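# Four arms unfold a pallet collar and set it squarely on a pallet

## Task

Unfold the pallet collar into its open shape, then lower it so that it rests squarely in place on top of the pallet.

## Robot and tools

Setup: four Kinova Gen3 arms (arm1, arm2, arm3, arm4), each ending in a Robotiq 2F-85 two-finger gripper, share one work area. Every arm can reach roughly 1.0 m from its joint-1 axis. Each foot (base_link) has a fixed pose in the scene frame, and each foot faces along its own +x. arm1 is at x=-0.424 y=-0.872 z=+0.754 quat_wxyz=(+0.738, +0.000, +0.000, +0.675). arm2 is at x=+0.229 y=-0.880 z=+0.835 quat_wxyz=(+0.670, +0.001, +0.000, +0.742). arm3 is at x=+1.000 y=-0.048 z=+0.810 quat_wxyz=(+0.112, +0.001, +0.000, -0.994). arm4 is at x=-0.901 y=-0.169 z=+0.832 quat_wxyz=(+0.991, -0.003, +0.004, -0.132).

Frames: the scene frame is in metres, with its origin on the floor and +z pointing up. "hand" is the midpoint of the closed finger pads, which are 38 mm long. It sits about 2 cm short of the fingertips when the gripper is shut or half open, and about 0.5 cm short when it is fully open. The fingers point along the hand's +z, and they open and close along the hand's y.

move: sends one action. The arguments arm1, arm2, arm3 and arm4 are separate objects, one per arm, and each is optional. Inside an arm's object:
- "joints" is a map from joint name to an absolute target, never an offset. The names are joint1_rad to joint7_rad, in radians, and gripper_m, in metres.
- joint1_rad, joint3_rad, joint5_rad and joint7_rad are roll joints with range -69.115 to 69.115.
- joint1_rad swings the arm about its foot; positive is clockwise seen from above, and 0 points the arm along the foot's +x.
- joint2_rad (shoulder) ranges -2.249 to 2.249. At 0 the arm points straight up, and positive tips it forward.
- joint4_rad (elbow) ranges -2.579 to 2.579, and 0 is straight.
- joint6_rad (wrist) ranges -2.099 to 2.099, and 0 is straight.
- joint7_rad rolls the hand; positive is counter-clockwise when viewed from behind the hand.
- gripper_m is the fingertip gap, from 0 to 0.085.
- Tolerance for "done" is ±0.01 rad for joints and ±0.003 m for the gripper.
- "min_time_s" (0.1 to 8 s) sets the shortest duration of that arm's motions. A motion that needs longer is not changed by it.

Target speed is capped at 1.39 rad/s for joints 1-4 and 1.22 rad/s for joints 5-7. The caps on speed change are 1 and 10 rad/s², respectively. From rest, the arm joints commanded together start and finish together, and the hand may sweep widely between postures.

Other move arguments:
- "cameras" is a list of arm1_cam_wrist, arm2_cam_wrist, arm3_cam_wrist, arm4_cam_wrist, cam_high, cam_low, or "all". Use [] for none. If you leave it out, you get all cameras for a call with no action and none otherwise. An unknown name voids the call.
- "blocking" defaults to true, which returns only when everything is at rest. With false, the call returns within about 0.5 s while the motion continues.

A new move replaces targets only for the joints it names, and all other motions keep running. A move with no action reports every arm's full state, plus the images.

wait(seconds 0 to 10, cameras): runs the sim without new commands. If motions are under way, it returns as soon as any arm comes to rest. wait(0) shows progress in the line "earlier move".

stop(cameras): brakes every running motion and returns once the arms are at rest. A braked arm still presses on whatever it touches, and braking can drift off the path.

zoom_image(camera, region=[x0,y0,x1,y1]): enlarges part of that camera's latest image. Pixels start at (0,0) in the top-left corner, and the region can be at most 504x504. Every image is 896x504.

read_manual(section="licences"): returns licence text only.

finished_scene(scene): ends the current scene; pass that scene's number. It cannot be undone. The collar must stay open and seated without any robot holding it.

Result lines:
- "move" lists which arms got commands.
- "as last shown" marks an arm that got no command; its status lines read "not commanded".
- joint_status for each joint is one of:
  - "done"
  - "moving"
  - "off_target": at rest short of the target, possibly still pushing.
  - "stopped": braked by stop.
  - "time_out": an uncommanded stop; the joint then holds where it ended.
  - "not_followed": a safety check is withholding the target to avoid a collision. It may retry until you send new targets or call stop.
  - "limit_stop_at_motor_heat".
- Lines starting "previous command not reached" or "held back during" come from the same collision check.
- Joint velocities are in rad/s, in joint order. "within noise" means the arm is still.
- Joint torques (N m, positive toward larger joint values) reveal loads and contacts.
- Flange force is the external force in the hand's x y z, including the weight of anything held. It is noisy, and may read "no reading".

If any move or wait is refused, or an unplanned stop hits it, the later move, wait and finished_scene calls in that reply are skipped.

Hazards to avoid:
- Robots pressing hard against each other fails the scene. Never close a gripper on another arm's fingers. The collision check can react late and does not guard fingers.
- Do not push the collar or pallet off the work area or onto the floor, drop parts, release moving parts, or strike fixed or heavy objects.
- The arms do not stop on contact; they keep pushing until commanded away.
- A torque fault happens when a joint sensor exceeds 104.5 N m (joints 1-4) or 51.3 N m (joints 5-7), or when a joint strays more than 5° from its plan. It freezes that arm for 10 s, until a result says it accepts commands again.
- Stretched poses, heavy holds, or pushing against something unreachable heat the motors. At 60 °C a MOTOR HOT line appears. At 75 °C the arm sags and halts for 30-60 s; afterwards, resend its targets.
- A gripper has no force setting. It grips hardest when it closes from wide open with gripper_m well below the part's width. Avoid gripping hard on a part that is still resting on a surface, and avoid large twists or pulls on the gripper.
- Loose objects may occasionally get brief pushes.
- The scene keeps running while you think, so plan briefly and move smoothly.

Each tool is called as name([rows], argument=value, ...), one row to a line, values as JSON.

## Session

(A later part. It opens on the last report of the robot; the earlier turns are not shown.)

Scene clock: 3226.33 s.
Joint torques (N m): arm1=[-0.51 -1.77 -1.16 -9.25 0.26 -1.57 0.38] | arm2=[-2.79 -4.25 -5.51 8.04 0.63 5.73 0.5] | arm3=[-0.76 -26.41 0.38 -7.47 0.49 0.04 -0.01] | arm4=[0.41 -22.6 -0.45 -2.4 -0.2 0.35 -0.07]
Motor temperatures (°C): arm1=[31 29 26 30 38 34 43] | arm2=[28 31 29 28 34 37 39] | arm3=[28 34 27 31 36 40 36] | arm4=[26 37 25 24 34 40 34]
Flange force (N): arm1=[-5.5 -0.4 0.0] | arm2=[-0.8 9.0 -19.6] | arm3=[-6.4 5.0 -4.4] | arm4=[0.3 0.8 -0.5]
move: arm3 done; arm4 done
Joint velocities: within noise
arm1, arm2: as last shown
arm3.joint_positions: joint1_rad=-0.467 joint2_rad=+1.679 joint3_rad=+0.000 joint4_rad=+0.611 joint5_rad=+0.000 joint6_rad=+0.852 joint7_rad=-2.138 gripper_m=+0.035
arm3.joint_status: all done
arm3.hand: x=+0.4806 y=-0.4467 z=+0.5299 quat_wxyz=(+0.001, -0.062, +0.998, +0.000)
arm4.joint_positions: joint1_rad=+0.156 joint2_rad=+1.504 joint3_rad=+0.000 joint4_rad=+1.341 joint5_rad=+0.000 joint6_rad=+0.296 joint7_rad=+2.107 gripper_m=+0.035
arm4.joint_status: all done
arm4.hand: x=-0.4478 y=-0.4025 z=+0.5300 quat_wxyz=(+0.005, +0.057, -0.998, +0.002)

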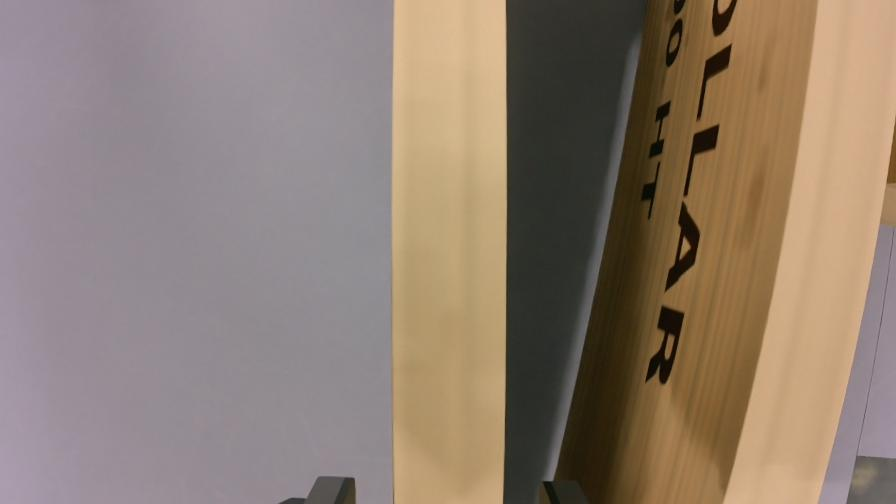

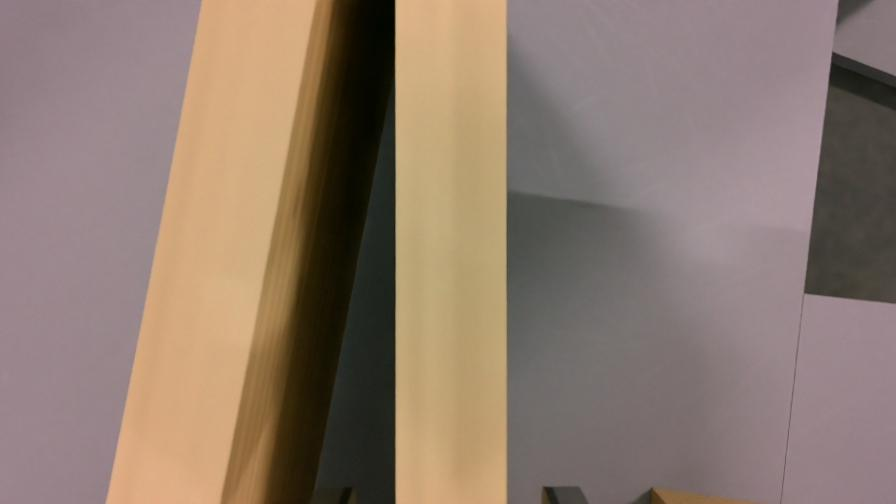

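move(arm3={"joints": {"joint2_rad": 1.7768, "joint4_rad": 0.4815, "joint6_rad": 0.8833}, "min_time_s": 2}, arm4={"joints": {"joint2_rad": 1.5822, "joint4_rad": 1.2667, "joint6_rad": 0.2927}, "min_time_s": 2}, cameras=["arm3_cam_wrist", "arm4_cam_wrist"])

move(arm3={"joints": {"gripper_m": 0.008}}, arm4={"joints": {"gripper_m": 0.008}}, cameras=["arm3_cam_wrist", "arm4_cam_wrist", "cam_low"])

Scene clock: 3240.07 s.
Joint torques (N m): arm1=[-0.55 -1.71 -1.19 -9.2 0.35 -1.48 0.35] | arm2=[-2.78 -4.19 -5.53 8.03 0.56 5.76 0.48] | arm3=[-0.75 -26.28 0.46 -7.64 0.54 0.01 -0.04] | arm4=[0.42 -22.63 -0.47 -2.39 -0.17 0.33 -0.02]
Motor temperatures (°C): arm1=[31 29 26 30 38 34 43] | arm2=[28 31 29 28 34 37 39] | arm3=[28 34 27 31 36 40 36] | arm4=[26 37 25 24 34 40 34]
Flange force (N): arm1=[-5.5 -0.6 0.2] | arm2=[-0.9 8.9 -19.8] | arm3=no reading | arm4=[0.3 0.8 -0.6]
move: arm3 done; arm4 done
Joint velocities: within noise
arm1, arm2: as last shown
arm3.joint_positions: joint1_rad=-0.467 joint2_rad=+1.777 joint3_rad=+0.000 joint4_rad=+0.482 joint5_rad=+0.000 joint6_rad=+0.883 joint7_rad=-2.138 gripper_m=+0.035
arm3.joint_status: all done
arm3.hand: x=+0.4807 y=-0.4467 z=+0.4970 quat_wxyz=(+0.001, -0.062, +0.998, +0.000)
arm4.joint_positions: joint1_rad=+0.156 joint2_rad=+1.582 joint3_rad=+0.000 joint4_rad=+1.267 joint5_rad=+0.000 joint6_rad=+0.293 joint7_rad=+2.107 gripper_m=+0.035
arm4.joint_status: all done
arm4.hand: x=-0.4481 y=-0.4026 z=+0.4970 quat_wxyz=(+0.005, +0.057, -0.998, +0.002)

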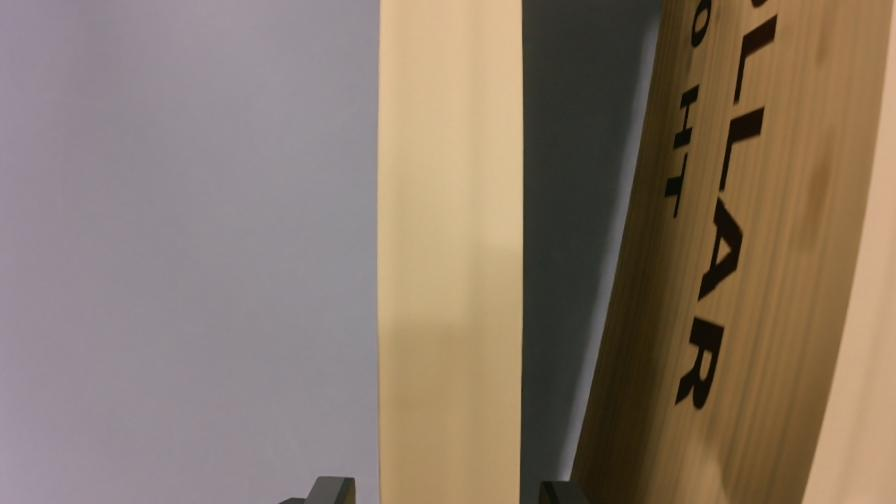

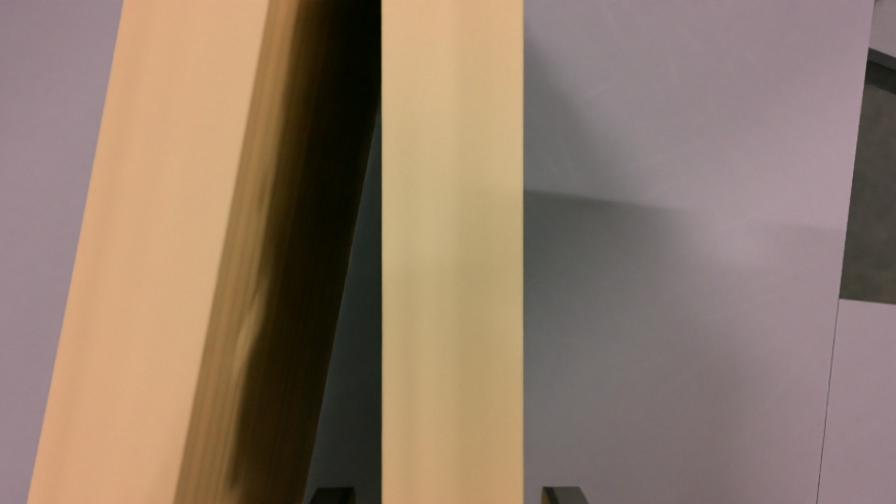

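Scene clock: 3240.77 s.
Joint torques (N m): arm1=[-0.56 -1.72 -1.19 -9.2 0.31 -1.56 0.37] | arm2=[-2.04 -4.5 -4.25 7.12 0.62 5.27 0.52] | arm3=[-0.24 -23.97 0.07 -7.36 -0.04 -0.57 -0.89] | arm4=[0.5 -19.04 -0.33 -4.04 0.03 -1.01 0.12]
Motor temperatures (°C): arm1=[31 29 26 30 38 34 43] | arm2=[28 31 29 28 34 37 39] | arm3=[28 34 27 31 36 40 36] | arm4=[26 37 25 24 34 40 34]
Flange force (N): arm1=[-5.5 -0.5 -0.1] | arm2=[-0.2 6.6 -21.1] | arm3=no reading | arm4=[4.0 3.9 -13.1]
move: arm3 off_target; arm4 off_target
Joint velocities: within noise
arm1, arm2: as last shown
arm2.hand: x=+0.0403 y=-0.4901 z=+0.5025 quat_wxyz=(-0.014, -0.021, -0.999, +0.024)
arm3.joint_positions: joint1_rad=-0.467 joint2_rad=+1.777 joint3_rad=+0.000 joint4_rad=+0.481 joint5_rad=+0.000 joint6_rad=+0.883 joint7_rad=-2.138 gripper_m=+0.019
arm3.joint_status: gripper_m off_target (ended at +0.019, target +0.008)
arm3.hand: x=+0.4806 y=-0.4468 z=+0.4970 quat_wxyz=(+0.001, -0.062, +0.998, +0.000)
arm4.joint_positions: joint1_rad=+0.156 joint2_rad=+1.582 joint3_rad=+0.000 joint4_rad=+1.267 joint5_rad=+0.000 joint6_rad=+0.293 joint7_rad=+2.107 gripper_m=+0.019
arm4.joint_status: gripper_m off_target (ended at +0.019, target +0.008)
arm4.hand: x=-0.4481 y=-0.4026 z=+0.4970 quat_wxyz=(+0.005, +0.057, -0.998, +0.002)

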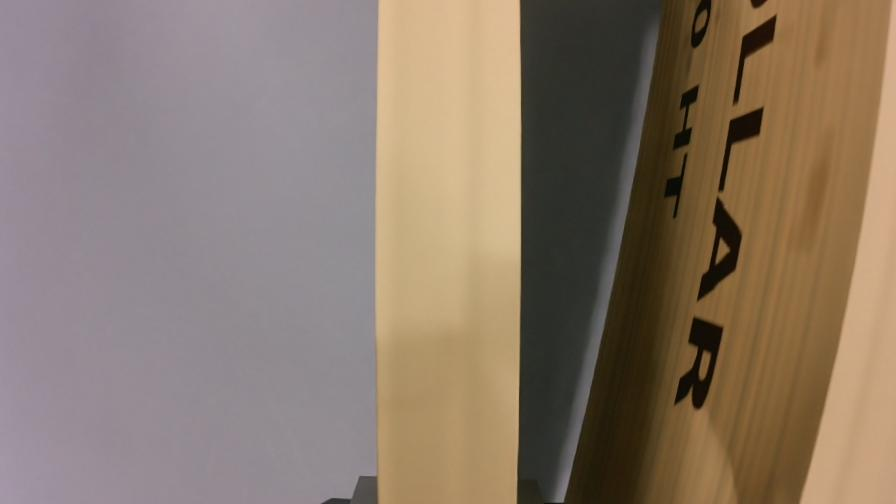

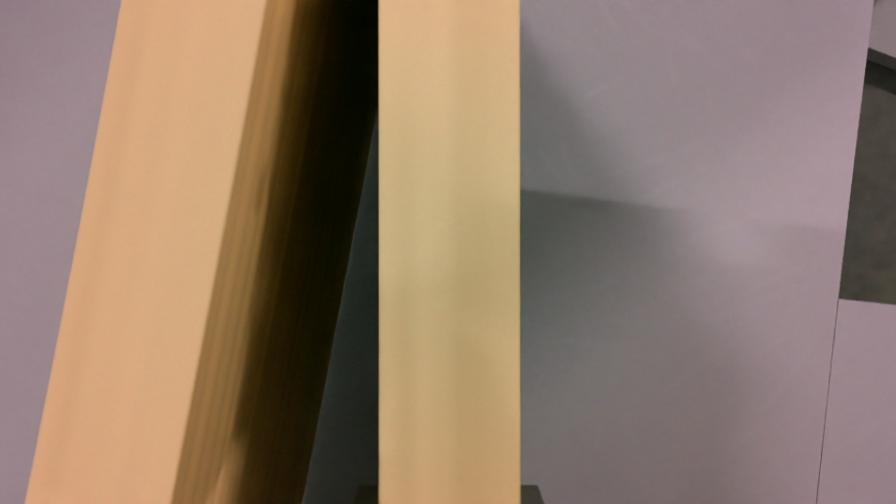

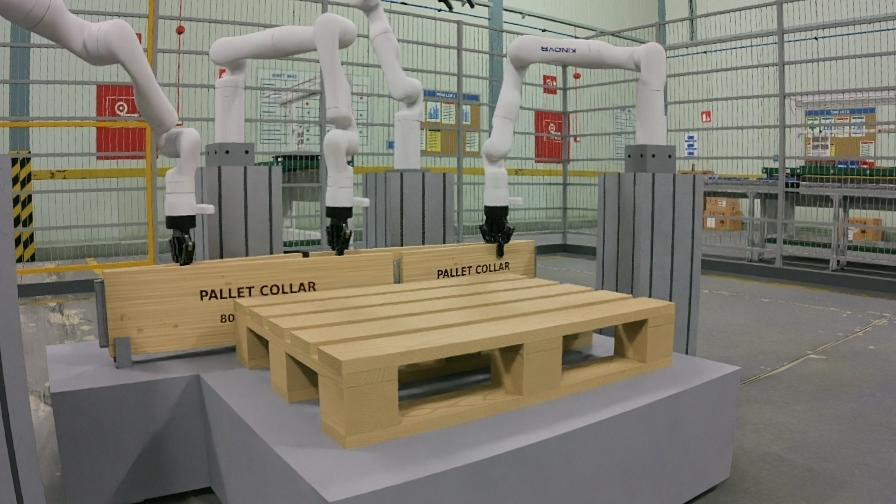

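move(arm2={"joints": {"gripper_m": 0.06}})

move(arm2={"joints": {"joint2_rad": 1.3285, "joint4_rad": 1.6802, "joint6_rad": 0.1914}, "min_time_s": 2})

move(arm2={"joints": {"joint2_rad": 0.3, "joint4_rad": 1.9, "joint6_rad": 0.9416}, "min_time_s": 2.5}, arm3={"joints": {"joint2_rad": 1.6792, "joint4_rad": 0.6109, "joint6_rad": 0.8516}, "min_time_s": 2.5}, arm4={"joints": {"joint2_rad": 1.5044, "joint4_rad": 1.3415, "joint6_rad": 0.2957}, "min_time_s": 2.5}, cameras=["cam_low", "arm3_cam_wrist", "arm4_cam_wrist", "arm2_cam_wrist"])

Scene clock: 3414.27 s.
Joint torques (N m): arm1=[-0.54 -1.74 -1.22 -9.17 0.33 -1.56 0.39] | arm2=[0.65 -19.15 0.16 -1.54 0.16 -0.13 -0.31] | arm3=[0.19 -24.18 0.47 -6.93 0.19 -0.03 -0.87] | arm4=[-0.69 -20.19 -1.53 -3 -0.21 -0.41 0.05]
Motor temperatures (°C): arm1=[31 29 26 30 38 34 43] | arm2=[28 31 28 28 34 37 39] | arm3=[28 34 27 31 36 40 36] | arm4=[26 36 25 24 34 40 34]
Flange force (N): arm1=[-5.6 -0.5 -0.2] | arm2=[-0.2 -3.0 -6.2] | arm3=no reading | arm4=[2.8 0.1 -7.8]
move: arm2 done
Joint velocities: within noise
arm1, arm4: as last shown
arm2.joint_positions: joint1_rad=-0.405 joint2_rad=+1.559 joint3_rad=+0.000 joint4_rad=+1.489 joint5_rad=+0.000 joint6_rad=+0.152 joint7_rad=-0.550 gripper_m=+0.060
arm2.joint_status: all done
arm2.hand: x=+0.0402 y=-0.4900 z=+0.5025 quat_wxyz=(-0.014, -0.021, -0.999, +0.024)
arm3.joint_positions: joint1_rad=-0.467 joint2_rad=+1.777 joint3_rad=+0.000 joint4_rad=+0.482 joint5_rad=+0.000 joint6_rad=+0.883 joint7_rad=-2.138 gripper_m=+0.019
arm3.joint_status: not commanded
arm3.hand: x=+0.4807 y=-0.4468 z=+0.4970 quat_wxyz=(+0.001, -0.062, +0.998, +0.000)
arm4.hand: x=-0.4481 y=-0.4027 z=+0.4970 quat_wxyz=(+0.005, +0.057, -0.998, +0.002)
pictures: none

Scene clock: 3416.60 s.
Joint torques (N m): arm1=[-0.56 -1.8 -1.19 -9.21 0.31 -1.54 0.4] | arm2=[0.66 -18.85 0.11 -2.01 0.21 -0.11 -0.35] | arm3=[0.31 -24.21 0.58 -6.94 0.22 -0.05 -0.87] | arm4=[-0.74 -20.18 -1.59 -3.08 -0.24 -0.39 0.03]
Motor temperatures (°C): arm1=[31 29 26 30 38 34 43] | arm2=[28 31 28 28 34 37 39] | arm3=[28 34 27 31 36 40 36] | arm4=[26 36 25 24 34 40 34]
Flange force (N): arm1=[-5.6 -0.4 0.0] | arm2=[-0.5 -3.6 -6.1] | arm3=no reading | arm4=[3.2 0.1 -8.1]
move: arm2 done
Joint velocities: within noise
arm1, arm4: as last shown
arm2.joint_positions: joint1_rad=-0.405 joint2_rad=+1.329 joint3_rad=+0.000 joint4_rad=+1.680 joint5_rad=+0.000 joint6_rad=+0.191 joint7_rad=-0.550 gripper_m=+0.060
arm2.joint_status: all done
arm2.hand: x=+0.0405 y=-0.4902 z=+0.5997 quat_wxyz=(-0.014, -0.021, -0.999, +0.024)
arm3.joint_positions: joint1_rad=-0.467 joint2_rad=+1.777 joint3_rad=+0.000 joint4_rad=+0.482 joint5_rad=+0.000 joint6_rad=+0.883 joint7_rad=-2.138 gripper_m=+0.019
arm3.joint_status: not commanded
arm3.hand: x=+0.4807 y=-0.4467 z=+0.4970 quat_wxyz=(+0.001, -0.062, +0.998, +0.000)
pictures: none

Scene clock: 3419.43 s.
Joint torques (N m): arm1=[-0.53 -1.71 -1.18 -9.14 0.33 -1.55 0.36] | arm2=[0.63 -11.65 -0.15 -8.06 0.15 -0.26 -0.35] | arm3=[-6.26 -41.54 -2.66 -10.81 -0.63 2.01 0.6] | arm4=[3.2 -31.57 1.72 0.7 -0.35 2.69 -0.45]
Motor temperatures (°C): arm1=[31 29 26 30 38 34 43] | arm2=[28 31 28 28 34 37 39] | arm3=[28 35 27 31 36 40 36] | arm4=[26 36 25 24 34 40 34]
Flange force (N): arm1=[-5.6 -0.4 -0.2] | arm2=[-2.2 -4.7 -2.0] | arm3=[4.1 7.5 24.6] | arm4=[-11.4 -1.3 27.5]
move: arm2 done; arm3 done; arm4 done
Joint velocities: within noise
arm1.joint_positions: joint1_rad=-0.451 joint2_rad=-0.488 joint3_rad=-0.090 joint4_rad=+1.489 joint5_rad=-0.024 joint6_rad=+1.600 joint7_rad=+1.015 gripper_m=+0.085
arm1.joint_status: not commanded
arm1.hand: x=-0.5152 y=-0.6639 z=+1.3124 quat_wxyz=(-0.084, +0.648, -0.713, -0.253)
arm2.joint_positions: joint1_rad=-0.405 joint2_rad=+0.300 joint3_rad=+0.000 joint4_rad=+1.900 joint5_rad=+0.000 joint6_rad=+0.942 joint7_rad=-0.550 gripper_m=+0.060
arm2.joint_status: all done
arm2.hand: x=+0.0672 y=-0.5377 z=+1.0267 quat_wxyz=(+0.001, -0.021, -1.000, -0.001)
arm3.joint_positions: joint1_rad=-0.467 joint2_rad=+1.679 joint3_rad=+0.000 joint4_rad=+0.611 joint5_rad=+0.000 joint6_rad=+0.852 joint7_rad=-2.138 gripper_m=+0.019
arm3.joint_status: all done
arm3.hand: x=+0.4807 y=-0.4467 z=+0.5299 quat_wxyz=(+0.001, -0.062, +0.998, +0.000)
arm4.joint_positions: joint1_rad=+0.156 joint2_rad=+1.504 joint3_rad=+0.000 joint4_rad=+1.342 joint5_rad=+0.000 joint6_rad=+0.296 joint7_rad=+2.107 gripper_m=+0.019
arm4.joint_status: all done
arm4.hand: x=-0.4478 y=-0.4025 z=+0.5299 quat_wxyz=(+0.005, +0.057, -0.998, +0.002)
pictures: arm2_cam_wrist, arm3_cam_wrist, arm4_cam_wrist, cam_low

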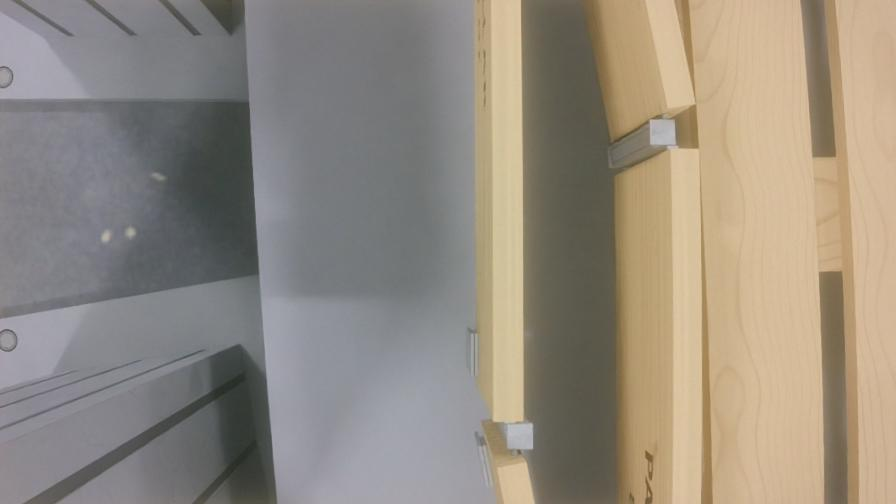

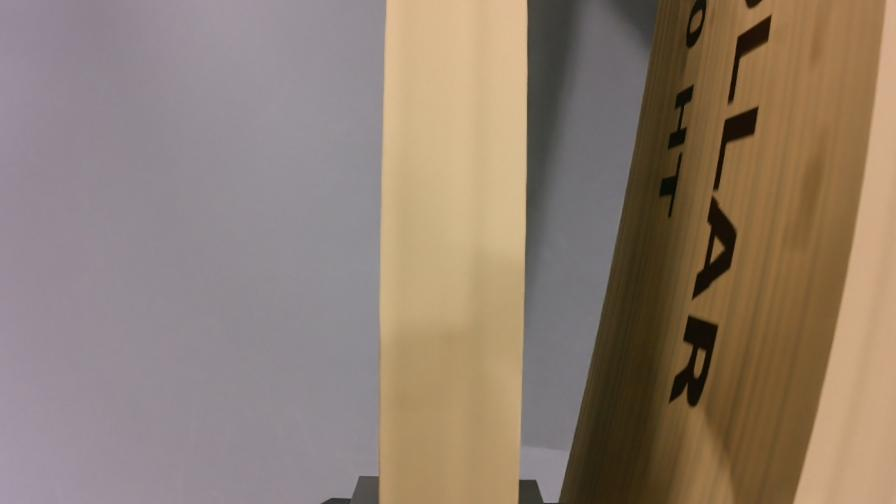

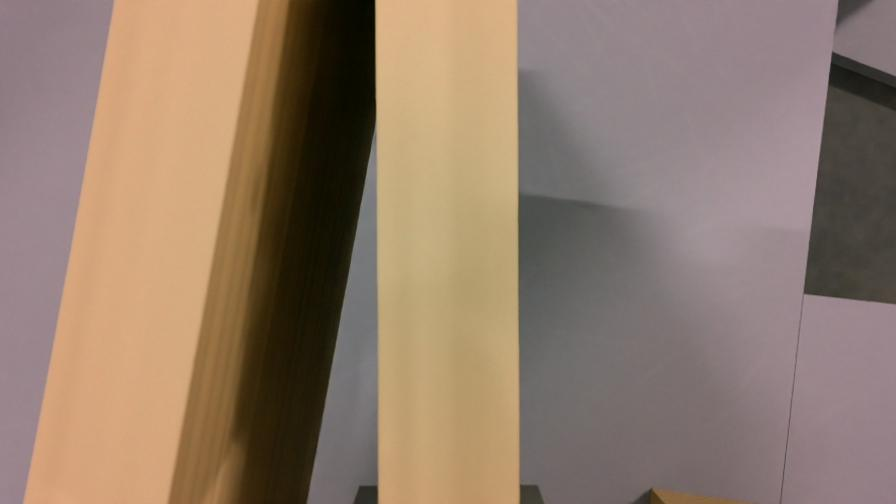

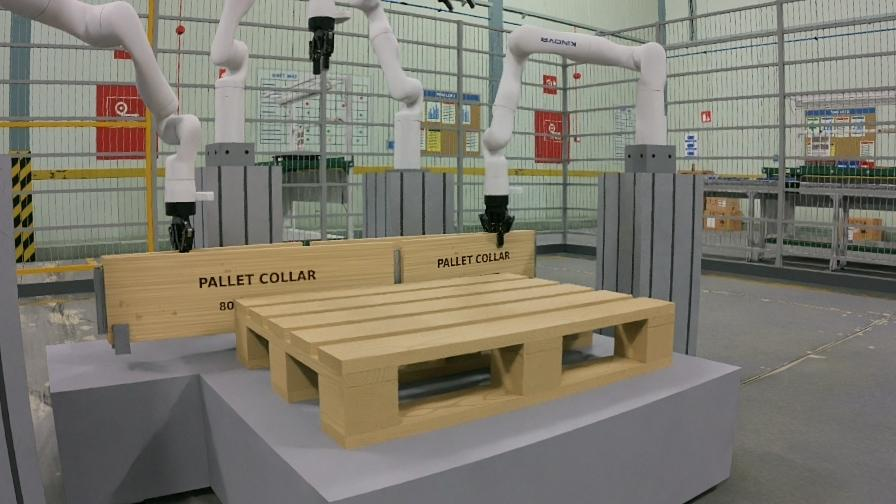

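move(arm3={"joints": {"joint2_rad": 1.5078, "joint4_rad": 0.7899, "joint6_rad": 0.8439}, "min_time_s": 2.5}, arm4={"joints": {"joint2_rad": 1.3418, "joint4_rad": 1.4705, "joint6_rad": 0.3293}, "min_time_s": 2.5})

move(arm3={"joints": {"joint2_rad": 1.4083, "joint4_rad": 0.8666, "joint6_rad": 0.8666}, "min_time_s": 2}, arm4={"joints": {"joint2_rad": 1.2380, "joint4_rad": 1.5333, "joint6_rad": 0.3703}, "min_time_s": 2})

move(arm3={"joints": {"joint1_rad": -0.3489, "joint2_rad": 1.3119, "joint4_rad": 1.1437, "joint6_rad": 0.6861, "joint7_rad": -1.7817}, "min_time_s": 2.5}, arm4={"joints": {"joint1_rad": 0.0722, "joint2_rad": 1.2214, "joint4_rad": 1.6106, "joint6_rad": 0.3096, "joint7_rad": 2.2615}, "min_time_s": 2.5}, cameras=["cam_low", "arm2_cam_wrist"])

Scene clock: 3533.07 s.
Joint torques (N m): arm1=[-0.5 -1.78 -1.23 -9.18 0.3 -1.54 0.34] | arm2=[0.59 -11.66 -0.14 -8.07 0.21 -0.33 -0.36] | arm3=[-5.02 -42.99 -1.95 -11.74 -0.21 1.39 0.47] | arm4=[2.6 -33.65 1.29 -1.59 -0.35 1.79 -0.36]
Motor temperatures (°C): arm1=[31 29 26 30 38 34 43] | arm2=[27 32 28 27 34 37 39] | arm3=[28 46 27 31 36 39 36] | arm4=[26 44 25 24 34 40 34]
Flange force (N): arm1=[-5.8 -0.6 -0.1] | arm2=[-2.3 -4.6 -2.2] | arm3=[2.6 6.4 25.7] | arm4=[-8.7 -0.7 27.6]
move: arm3 done; arm4 done
Joint velocities: within noise
arm1, arm2: as last shown
arm3.joint_positions: joint1_rad=-0.467 joint2_rad=+1.508 joint3_rad=+0.000 joint4_rad=+0.790 joint5_rad=+0.000 joint6_rad=+0.844 joint7_rad=-2.138 gripper_m=+0.019
arm3.joint_status: all done
arm3.hand: x=+0.4804 y=-0.4467 z=+0.6001 quat_wxyz=(+0.001, -0.062, +0.998, +0.000)
arm4.joint_positions: joint1_rad=+0.156 joint2_rad=+1.342 joint3_rad=+0.000 joint4_rad=+1.470 joint5_rad=+0.000 joint6_rad=+0.329 joint7_rad=+2.107 gripper_m=+0.019
arm4.joint_status: all done
arm4.hand: x=-0.4471 y=-0.4022 z=+0.6008 quat_wxyz=(+0.005, +0.057, -0.998, +0.002)
pictures: none

Scene clock: 3535.37 s.
Joint torques (N m): arm1=[-0.56 -1.78 -1.17 -9.21 0.31 -1.55 0.35] | arm2=[0.66 -11.64 -0.14 -8.12 0.19 -0.28 -0.37] | arm3=[-3.26 -44.64 -0.64 -13.61 0.36 0.46 0.49] | arm4=[1.76 -35.34 0.42 -4.36 -0.49 0.86 -0.39]
Motor temperatures (°C): arm1=[31 29 26 30 38 34 43] | arm2=[27 32 28 27 34 37 39] | arm3=[28 46 27 31 36 39 36] | arm4=[26 44 25 24 34 40 34]
Flange force (N): arm1=[-5.6 -0.4 0.0] | arm2=[-2.3 -4.9 -2.0] | arm3=[-1.0 5.3 26.5] | arm4=[-4.7 0.0 27.7]
move: arm3 done; arm4 done
Joint velocities: within noise
arm1, arm2: as last shown
arm3.joint_positions: joint1_rad=-0.467 joint2_rad=+1.408 joint3_rad=+0.000 joint4_rad=+0.867 joint5_rad=+0.000 joint6_rad=+0.867 joint7_rad=-2.138 gripper_m=+0.019
arm3.joint_status: all done
arm3.hand: x=+0.4804 y=-0.4466 z=+0.6471 quat_wxyz=(+0.001, -0.062, +0.998, +0.000)
arm4.joint_positions: joint1_rad=+0.156 joint2_rad=+1.238 joint3_rad=+0.000 joint4_rad=+1.533 joint5_rad=+0.000 joint6_rad=+0.370 joint7_rad=+2.107 gripper_m=+0.019
arm4.joint_status: all done
arm4.hand: x=-0.4467 y=-0.4020 z=+0.6471 quat_wxyz=(+0.005, +0.057, -0.998, +0.002)
pictures: none

Scene clock: 3538.20 s.
Joint torques (N m): arm1=[-0.51 -1.7 -1.16 -9.15 0.32 -1.55 0.37] | arm2=[0.68 -11.59 -0.16 -8.12 0.19 -0.26 -0.36] | arm3=[-8.3 -36.93 -6.1 -5.09 -0.65 3.72 1.32] | arm4=[3.71 -27.69 2.03 4.92 -0.34 5.03 -0.4]
Motor temperatures (°C): arm1=[31 29 26 30 38 34 43] | arm2=[27 32 28 27 34 37 39] | arm3=[28 46 27 31 36 39 36] | arm4=[26 44 25 24 34 40 34]
Flange force (N): arm1=[-5.6 -0.4 -0.2] | arm2=[-2.3 -5.0 -2.0] | arm3=[11.8 9.5 26.9] | arm4=[-17.1 -6.7 27.3]
move: arm3 done; arm4 done
Joint velocities: within noise
arm1, arm2: as last shown
arm3.joint_positions: joint1_rad=-0.349 joint2_rad=+1.312 joint3_rad=+0.000 joint4_rad=+1.144 joint5_rad=+0.000 joint6_rad=+0.686 joint7_rad=-1.782 gripper_m=+0.019
arm3.joint_status: all done
arm3.hand: x=+0.4783 y=-0.3562 z=+0.6470 quat_wxyz=(+0.001, -0.181, +0.984, +0.000)
arm4.joint_positions: joint1_rad=+0.072 joint2_rad=+1.221 joint3_rad=+0.000 joint4_rad=+1.611 joint5_rad=+0.000 joint6_rad=+0.310 joint7_rad=+2.261 gripper_m=+0.019
arm4.joint_status: all done
arm4.hand: x=-0.4479 y=-0.3561 z=+0.6472 quat_wxyz=(+0.005, +0.175, -0.984, +0.001)
pictures: arm2_cam_wrist, cam_low

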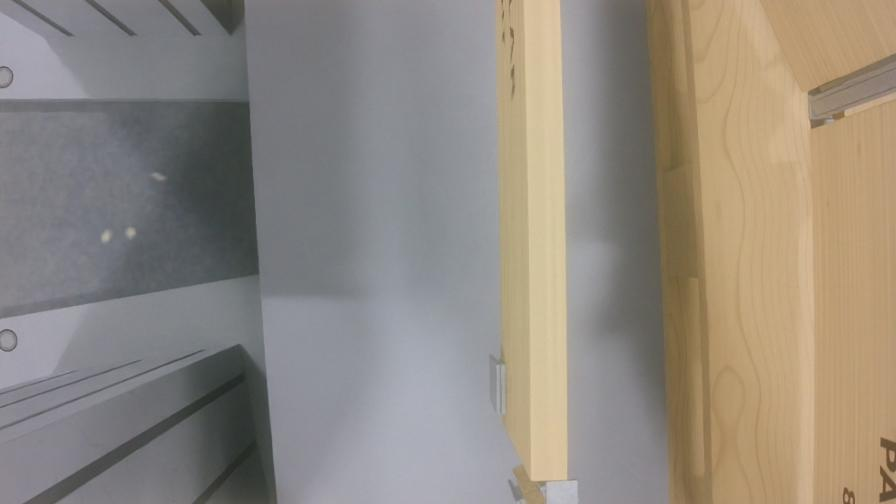

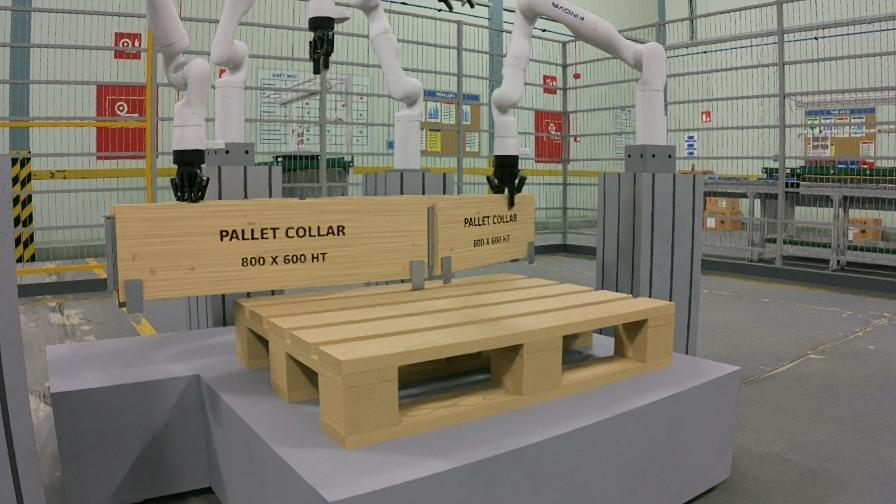

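move(arm3={"joints": {"joint1_rad": -0.2077, "joint2_rad": 1.2639, "joint4_rad": 1.2958, "joint6_rad": 0.5819, "joint7_rad": -1.4020}, "min_time_s": 2.2}, arm4={"joints": {"joint1_rad": -0.0240, "joint2_rad": 1.2147, "joint4_rad": 1.6439, "joint6_rad": 0.2830, "joint7_rad": 2.4038}, "min_time_s": 2.2})

move(arm3={"joints": {"joint1_rad": -0.0534, "joint2_rad": 1.2441, "joint4_rad": 1.3634, "joint6_rad": 0.5341, "joint7_rad": -1.0091}, "min_time_s": 2.2}, arm4={"joints": {"joint1_rad": -0.1287, "joint2_rad": 1.2126, "joint4_rad": 1.6510, "joint6_rad": 0.2780, "joint7_rad": 2.5376}, "min_time_s": 2.2}, cameras=["cam_low", "cam_high"])

Scene clock: 3583.53 s.
Joint torques (N m): arm1=[-0.59 -1.69 -1.21 -9.2 0.3 -1.51 0.4] | arm2=[0.66 -11.64 -0.22 -8.06 0.2 -0.31 -0.34] | arm3=[-4.88 -36.97 -3.51 -5.77 0.26 2.39 1.24] | arm4=[1.99 -29.79 0.01 1.91 -0.45 3.43 -0.21]
Motor temperatures (°C): arm1=[31 29 26 30 38 34 43] | arm2=[27 32 28 27 34 37 39] | arm3=[28 47 27 31 36 39 36] | arm4=[26 43 25 25 34 40 34]
Flange force (N): arm1=[-5.4 -0.5 0.1] | arm2=[-2.2 -4.7 -2.2] | arm3=[4.7 7.3 27.1] | arm4=[-9.7 -6.2 27.4]
move: arm3 done; arm4 done
Joint velocities: within noise
arm1, arm2: as last shown
arm3.joint_positions: joint1_rad=-0.208 joint2_rad=+1.264 joint3_rad=+0.000 joint4_rad=+1.296 joint5_rad=+0.000 joint6_rad=+0.582 joint7_rad=-1.402 gripper_m=+0.019
arm3.joint_status: all done
arm3.hand: x=+0.4691 y=-0.2662 z=+0.6469 quat_wxyz=(+0.001, -0.296, +0.955, -0.001)
arm4.joint_positions: joint1_rad=-0.024 joint2_rad=+1.215 joint3_rad=+0.000 joint4_rad=+1.644 joint5_rad=+0.000 joint6_rad=+0.283 joint7_rad=+2.404 gripper_m=+0.019
arm4.joint_status: all done
arm4.hand: x=-0.4408 y=-0.3094 z=+0.6471 quat_wxyz=(+0.005, +0.291, -0.957, +0.001)
pictures: none

Scene clock: 3586.07 s.
Joint torques (N m): arm1=[-0.51 -1.77 -1.19 -9.21 0.36 -1.51 0.36] | arm2=[0.65 -11.63 -0.14 -8.03 0.19 -0.31 -0.3] | arm3=[-4.1 -35.51 -3.06 -4.32 0.59 2.82 1.54] | arm4=[1.24 -29.49 -1.04 2.28 -0.6 3.58 -0.11]
Motor temperatures (°C): arm1=[31 29 26 30 38 34 43] | arm2=[27 32 28 27 34 37 39] | arm3=[28 47 27 31 36 39 36] | arm4=[26 43 25 25 34 40 34]
Flange force (N): arm1=[-5.6 -0.5 0.1] | arm2=[-2.1 -4.7 -2.2] | arm3=[3.3 7.6 27.1] | arm4=[-7.9 -8.6 27.4]
move: arm3 done; arm4 done
Joint velocities: within noise
arm1, arm2: as last shown
arm3.joint_positions: joint1_rad=-0.053 joint2_rad=+1.244 joint3_rad=+0.000 joint4_rad=+1.363 joint5_rad=+0.000 joint6_rad=+0.534 joint7_rad=-1.009 gripper_m=+0.019
arm3.joint_status: all done
arm3.hand: x=+0.4566 y=-0.1777 z=+0.6468 quat_wxyz=(+0.001, -0.408, +0.913, -0.001)
arm4.joint_positions: joint1_rad=-0.129 joint2_rad=+1.213 joint3_rad=+0.000 joint4_rad=+1.651 joint5_rad=+0.000 joint6_rad=+0.278 joint7_rad=+2.538 gripper_m=+0.019
arm4.joint_status: all done
arm4.hand: x=-0.4306 y=-0.2601 z=+0.6472 quat_wxyz=(+0.005, +0.403, -0.915, +0.000)
pictures: cam_high, cam_low

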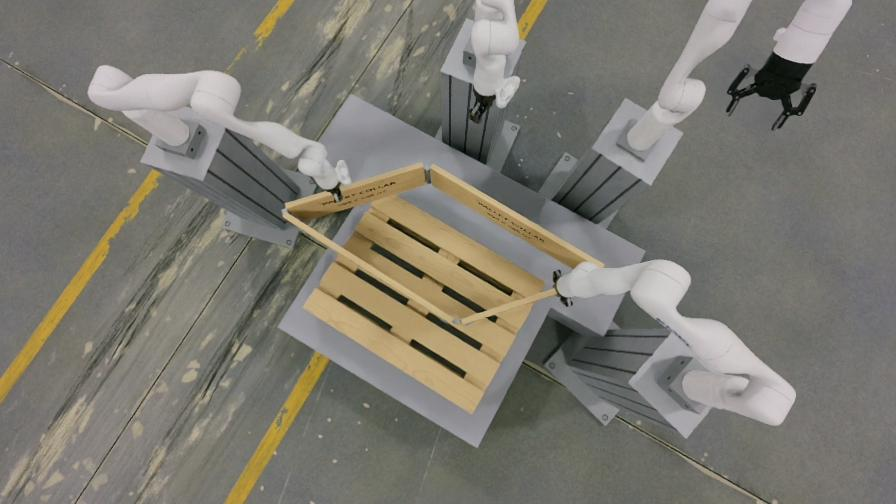

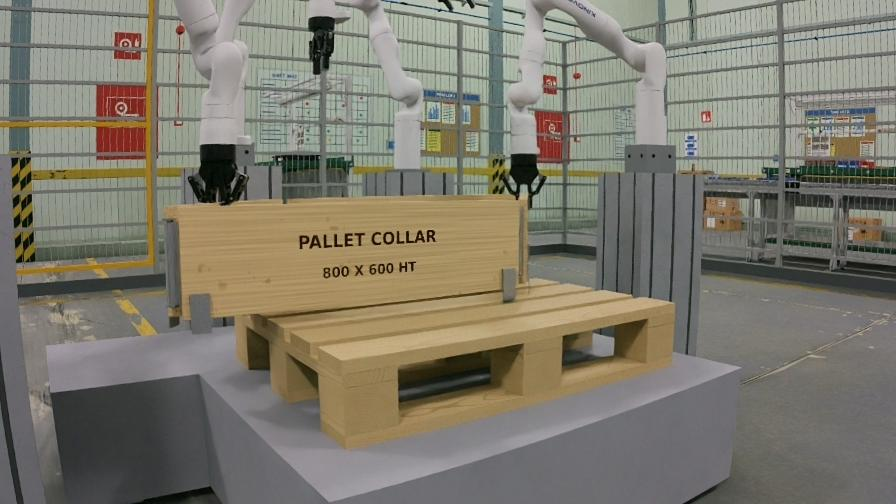

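move(arm3={"joints": {"joint1_rad": 0.1020, "joint2_rad": 1.2475, "joint4_rad": 1.3518, "joint6_rad": 0.5423, "joint7_rad": -0.6152}, "min_time_s": 2.2}, arm4={"joints": {"joint1_rad": -0.2394, "joint2_rad": 1.2166, "joint4_rad": 1.6258, "joint6_rad": 0.2992, "joint7_rad": 2.6655}, "min_time_s": 2.2})

move(arm3={"joints": {"joint1_rad": 0.2462, "joint2_rad": 1.2719, "joint4_rad": 1.2696, "joint6_rad": 0.6001, "joint7_rad": -0.2324}, "min_time_s": 2.2}, arm4={"joints": {"joint1_rad": -0.3525, "joint2_rad": 1.2273, "joint4_rad": 1.5672, "joint6_rad": 0.3471, "joint7_rad": 2.7909}, "min_time_s": 2.2}, cameras=["cam_low"])

move(arm3={"joints": {"joint1_rad": 0.3720, "joint2_rad": 1.3186, "joint4_rad": 1.1228, "joint6_rad": 0.7002, "joint7_rad": 0.1319}, "min_time_s": 2.2}, arm4={"joints": {"joint1_rad": -0.4645, "joint2_rad": 1.2480, "joint4_rad": 1.4721, "joint6_rad": 0.4215, "joint7_rad": 2.9174}, "min_time_s": 2.2}, cameras=["all"])

Scene clock: 3615.60 s.
Joint torques (N m): arm1=[-0.54 -1.72 -1.2 -9.21 0.31 -1.56 0.37] | arm2=[0.63 -11.71 -0.11 -8.16 0.21 -0.3 -0.35] | arm3=[-2.98 -35.4 -2.12 -4.36 0.73 3.14 1.44] | arm4=[0.41 -30.56 -1.89 1.15 -0.55 3.31 0.06]
Motor temperatures (°C): arm1=[31 29 26 30 38 33 43] | arm2=[27 32 28 27 34 37 39] | arm3=[28 47 27 31 36 39 36] | arm4=[26 42 25 24 34 40 34]
Flange force (N): arm1=[-5.5 -0.5 -0.1] | arm2=[-2.3 -4.9 -1.9] | arm3=[1.1 6.5 27.0] | arm4=[-5.0 -8.8 27.8]
move: arm3 done; arm4 done
Joint velocities: within noise
arm1, arm2: as last shown
arm3.joint_positions: joint1_rad=+0.102 joint2_rad=+1.248 joint3_rad=+0.000 joint4_rad=+1.352 joint5_rad=+0.000 joint6_rad=+0.542 joint7_rad=-0.615 gripper_m=+0.019
arm3.joint_status: all done
arm3.hand: x=+0.4404 y=-0.0923 z=+0.6466 quat_wxyz=(+0.001, -0.514, +0.858, -0.001)
arm4.joint_positions: joint1_rad=-0.239 joint2_rad=+1.217 joint3_rad=+0.000 joint4_rad=+1.626 joint5_rad=+0.000 joint6_rad=+0.299 joint7_rad=+2.666 gripper_m=+0.019
arm4.joint_status: all done
arm4.hand: x=-0.4166 y=-0.2075 z=+0.6472 quat_wxyz=(+0.005, +0.509, -0.861, -0.001)
pictures: none

Scene clock: 3618.13 s.
Joint torques (N m): arm1=[-0.56 -1.71 -1.17 -9.2 0.32 -1.54 0.36] | arm2=[0.57 -11.68 -0.15 -8.08 0.2 -0.27 -0.36] | arm3=[-2.06 -36.69 -0.96 -5.62 0.88 3.19 1.43] | arm4=[-0.2 -31.31 -2.58 0.12 -0.68 3.4 0.13]
Motor temperatures (°C): arm1=[31 29 26 30 38 33 43] | arm2=[27 32 28 27 34 37 39] | arm3=[28 47 27 31 36 39 36] | arm4=[26 42 25 24 34 40 34]
Flange force (N): arm1=[-5.5 -0.5 0.0] | arm2=[-2.4 -4.6 -1.9] | arm3=[-0.1 4.5 27.1] | arm4=[-2.6 -8.7 27.3]
move: arm3 done; arm4 done
Joint velocities: within noise
arm1, arm2: as last shown
arm3.joint_positions: joint1_rad=+0.246 joint2_rad=+1.272 joint3_rad=+0.000 joint4_rad=+1.270 joint5_rad=+0.000 joint6_rad=+0.600 joint7_rad=-0.232 gripper_m=+0.019
arm3.joint_status: all done
arm3.hand: x=+0.4215 y=-0.0110 z=+0.6466 quat_wxyz=(+0.000, -0.612, +0.791, -0.001)
arm4.joint_positions: joint1_rad=-0.352 joint2_rad=+1.227 joint3_rad=+0.000 joint4_rad=+1.567 joint5_rad=+0.000 joint6_rad=+0.347 joint7_rad=+2.791 gripper_m=+0.019
arm4.joint_status: all done
arm4.hand: x=-0.3997 y=-0.1510 z=+0.6473 quat_wxyz=(+0.005, +0.608, -0.794, -0.001)

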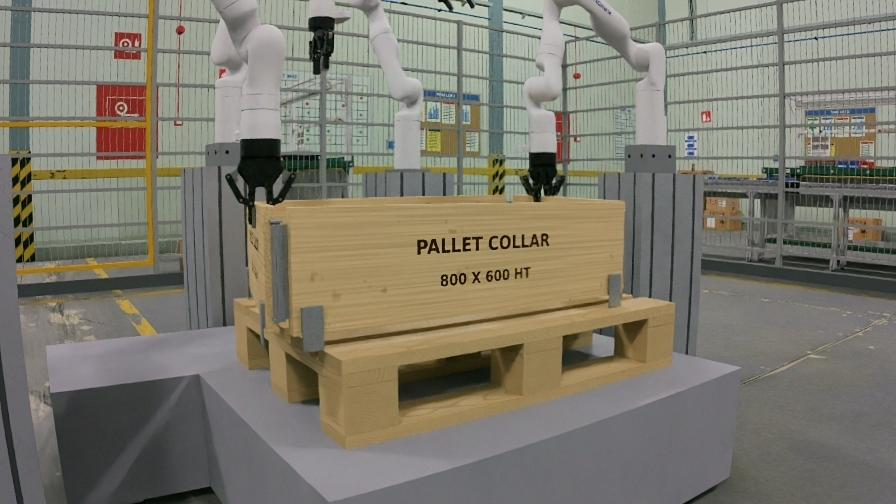

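Scene clock: 3620.67 s.
Joint torques (N m): arm1=[-0.56 -1.74 -1.18 -9.2 0.29 -1.53 0.36] | arm2=[0.63 -11.65 -0.1 -8.06 0.17 -0.28 -0.37] | arm3=[-1.26 -38.78 -0.02 -7.48 0.93 3.23 1.3] | arm4=[-0.78 -32.74 -3.01 -1.44 -0.86 3.4 0.24]
Motor temperatures (°C): arm1=[31 29 26 30 38 33 43] | arm2=[27 32 28 27 34 37 39] | arm3=[28 47 27 31 36 39 36] | arm4=[26 42 25 24 34 40 34]
Flange force (N): arm1=[-5.6 -0.5 0.0] | arm2=[-2.3 -4.7 -2.1] | arm3=[-0.3 2.9 27.2] | arm4=[-0.5 -8.0 26.9]
move: arm3 done; arm4 done
Joint velocities: within noise
arm1.joint_positions: joint1_rad=-0.451 joint2_rad=-0.488 joint3_rad=-0.090 joint4_rad=+1.489 joint5_rad=-0.024 joint6_rad=+1.600 joint7_rad=+1.015 gripper_m=+0.085
arm1.joint_status: not commanded
arm1.hand: x=-0.5152 y=-0.6639 z=+1.3124 quat_wxyz=(-0.084, +0.648, -0.713, -0.253)
arm2.joint_positions: joint1_rad=-0.405 joint2_rad=+0.300 joint3_rad=+0.000 joint4_rad=+1.900 joint5_rad=+0.000 joint6_rad=+0.942 joint7_rad=-0.550 gripper_m=+0.060
arm2.joint_status: not commanded
arm2.hand: x=+0.0672 y=-0.5377 z=+1.0267 quat_wxyz=(+0.001, -0.021, -1.000, -0.001)
arm3.joint_positions: joint1_rad=+0.372 joint2_rad=+1.319 joint3_rad=+0.000 joint4_rad=+1.123 joint5_rad=+0.000 joint6_rad=+0.700 joint7_rad=+0.132 gripper_m=+0.019
arm3.joint_status: all done
arm3.hand: x=+0.4006 y=+0.0657 z=+0.6466 quat_wxyz=(+0.000, -0.702, +0.712, -0.001)
arm4.joint_positions: joint1_rad=-0.464 joint2_rad=+1.248 joint3_rad=+0.000 joint4_rad=+1.472 joint5_rad=+0.000 joint6_rad=+0.422 joint7_rad=+2.917 gripper_m=+0.019
arm4.joint_status: all done
arm4.hand: x=-0.3809 y=-0.0900 z=+0.6474 quat_wxyz=(+0.005, +0.698, -0.716, -0.002)
pictures: arm1_cam_wrist, arm2_cam_wrist, arm3_cam_wrist, arm4_cam_wrist, cam_high, cam_low

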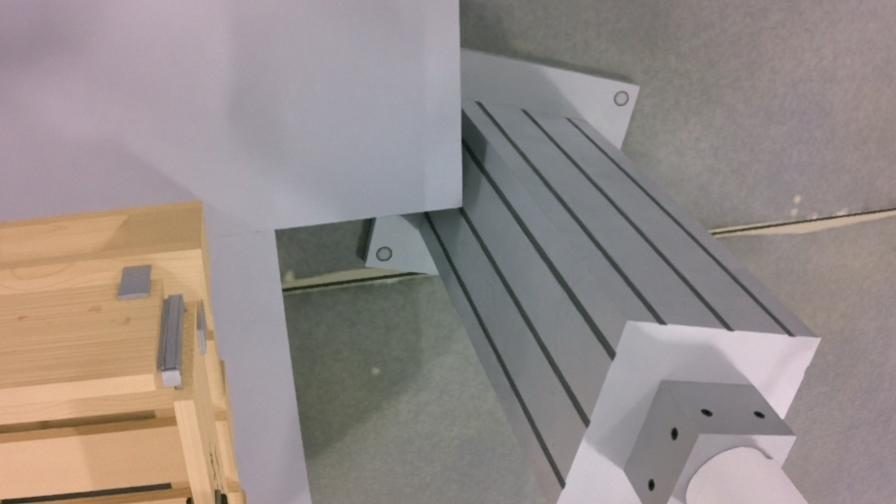

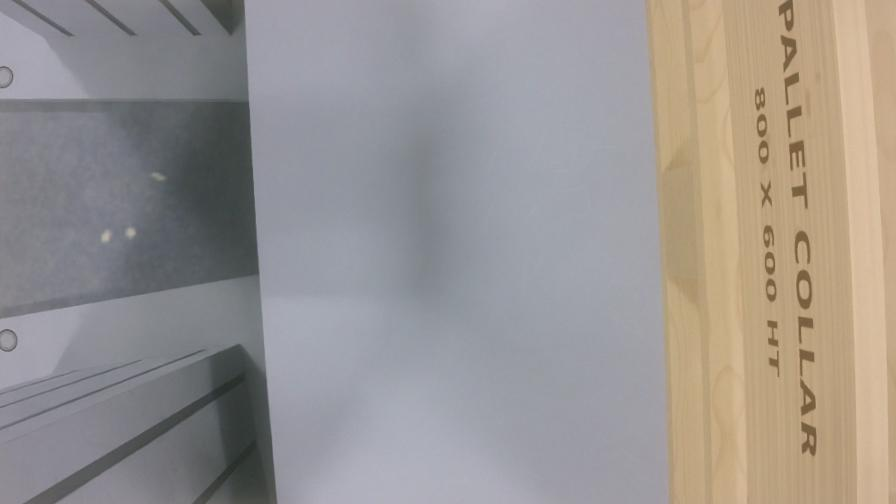

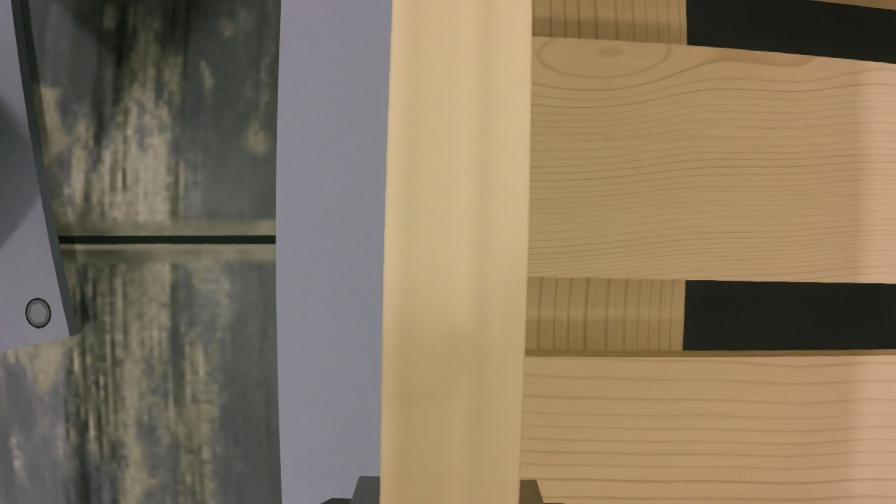

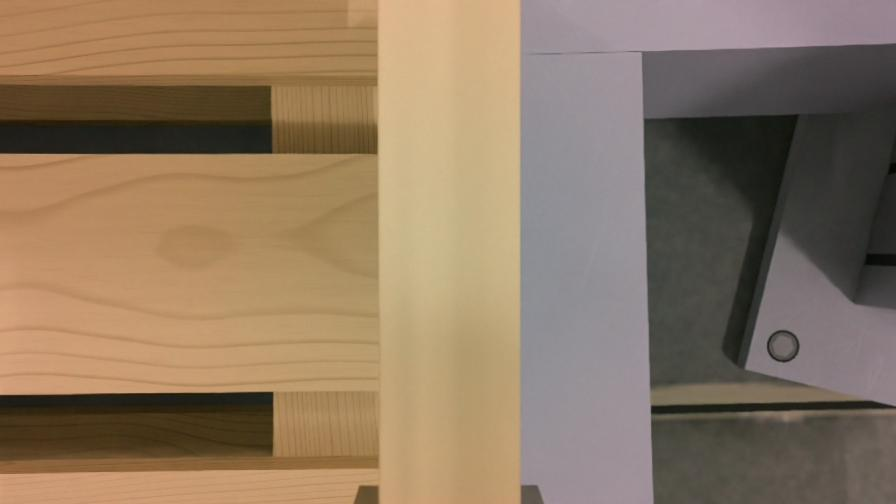

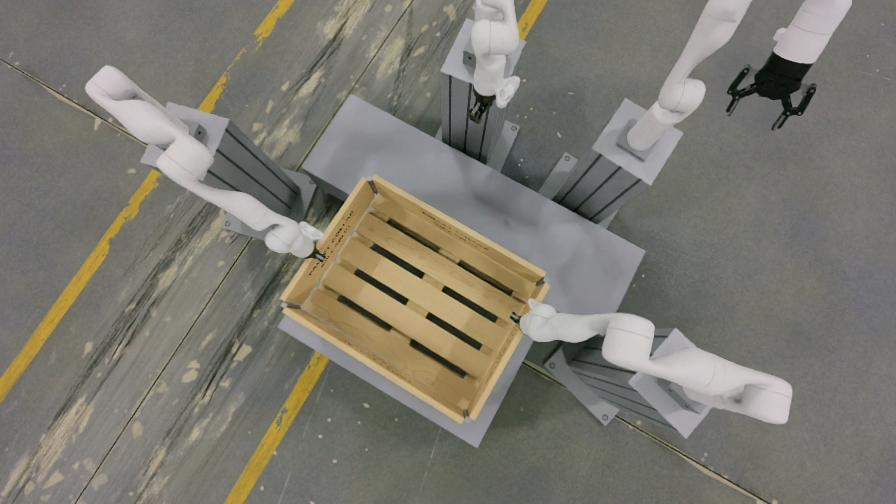

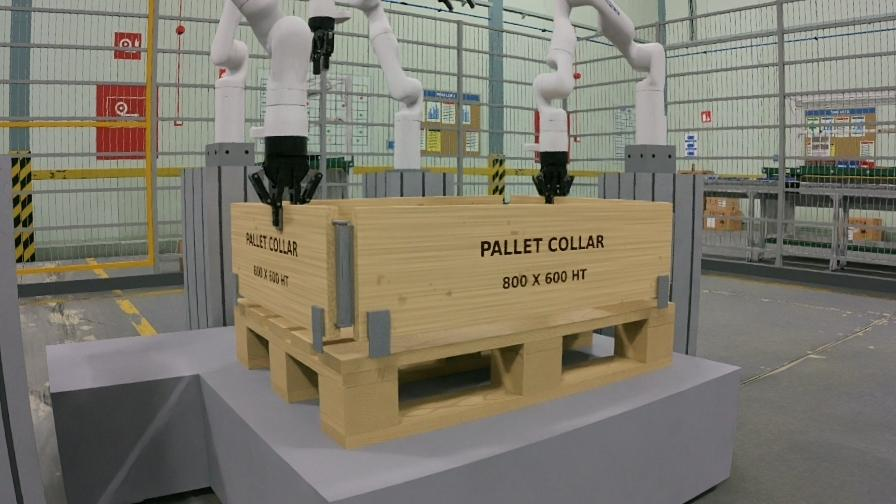

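zoom_image(camera="arm1_cam_wrist", region=[0, 180, 300, 420])

zoom_image(camera="cam_low", region=[220, 180, 450, 400])

zoom_image(camera="cam_low", region=[560, 180, 720, 380])

zoom_image(camera="cam_high", region=[260, 160, 560, 450])

Scaled by 1.680 from the camera's image (finer frame: 1280x720).

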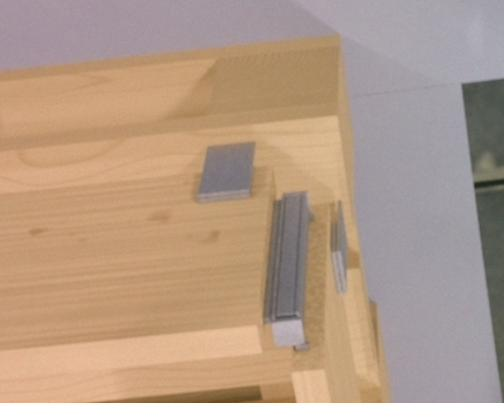

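Scaled by 2.191 from the camera's image (finer frame: 1280x720).

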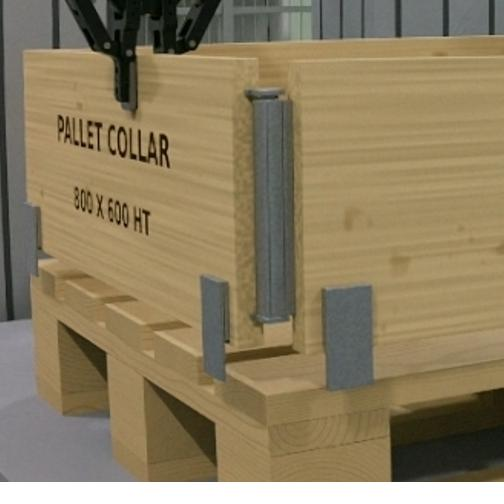

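Scaled by 2.520 from the camera's image (finer frame: 1280x720).

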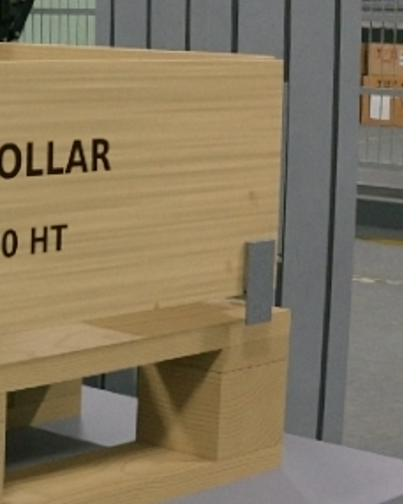

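Scaled by 1.680 from the camera's image (finer frame: 1280x720).

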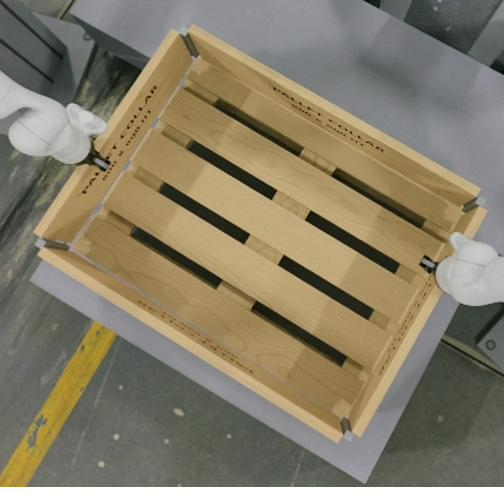

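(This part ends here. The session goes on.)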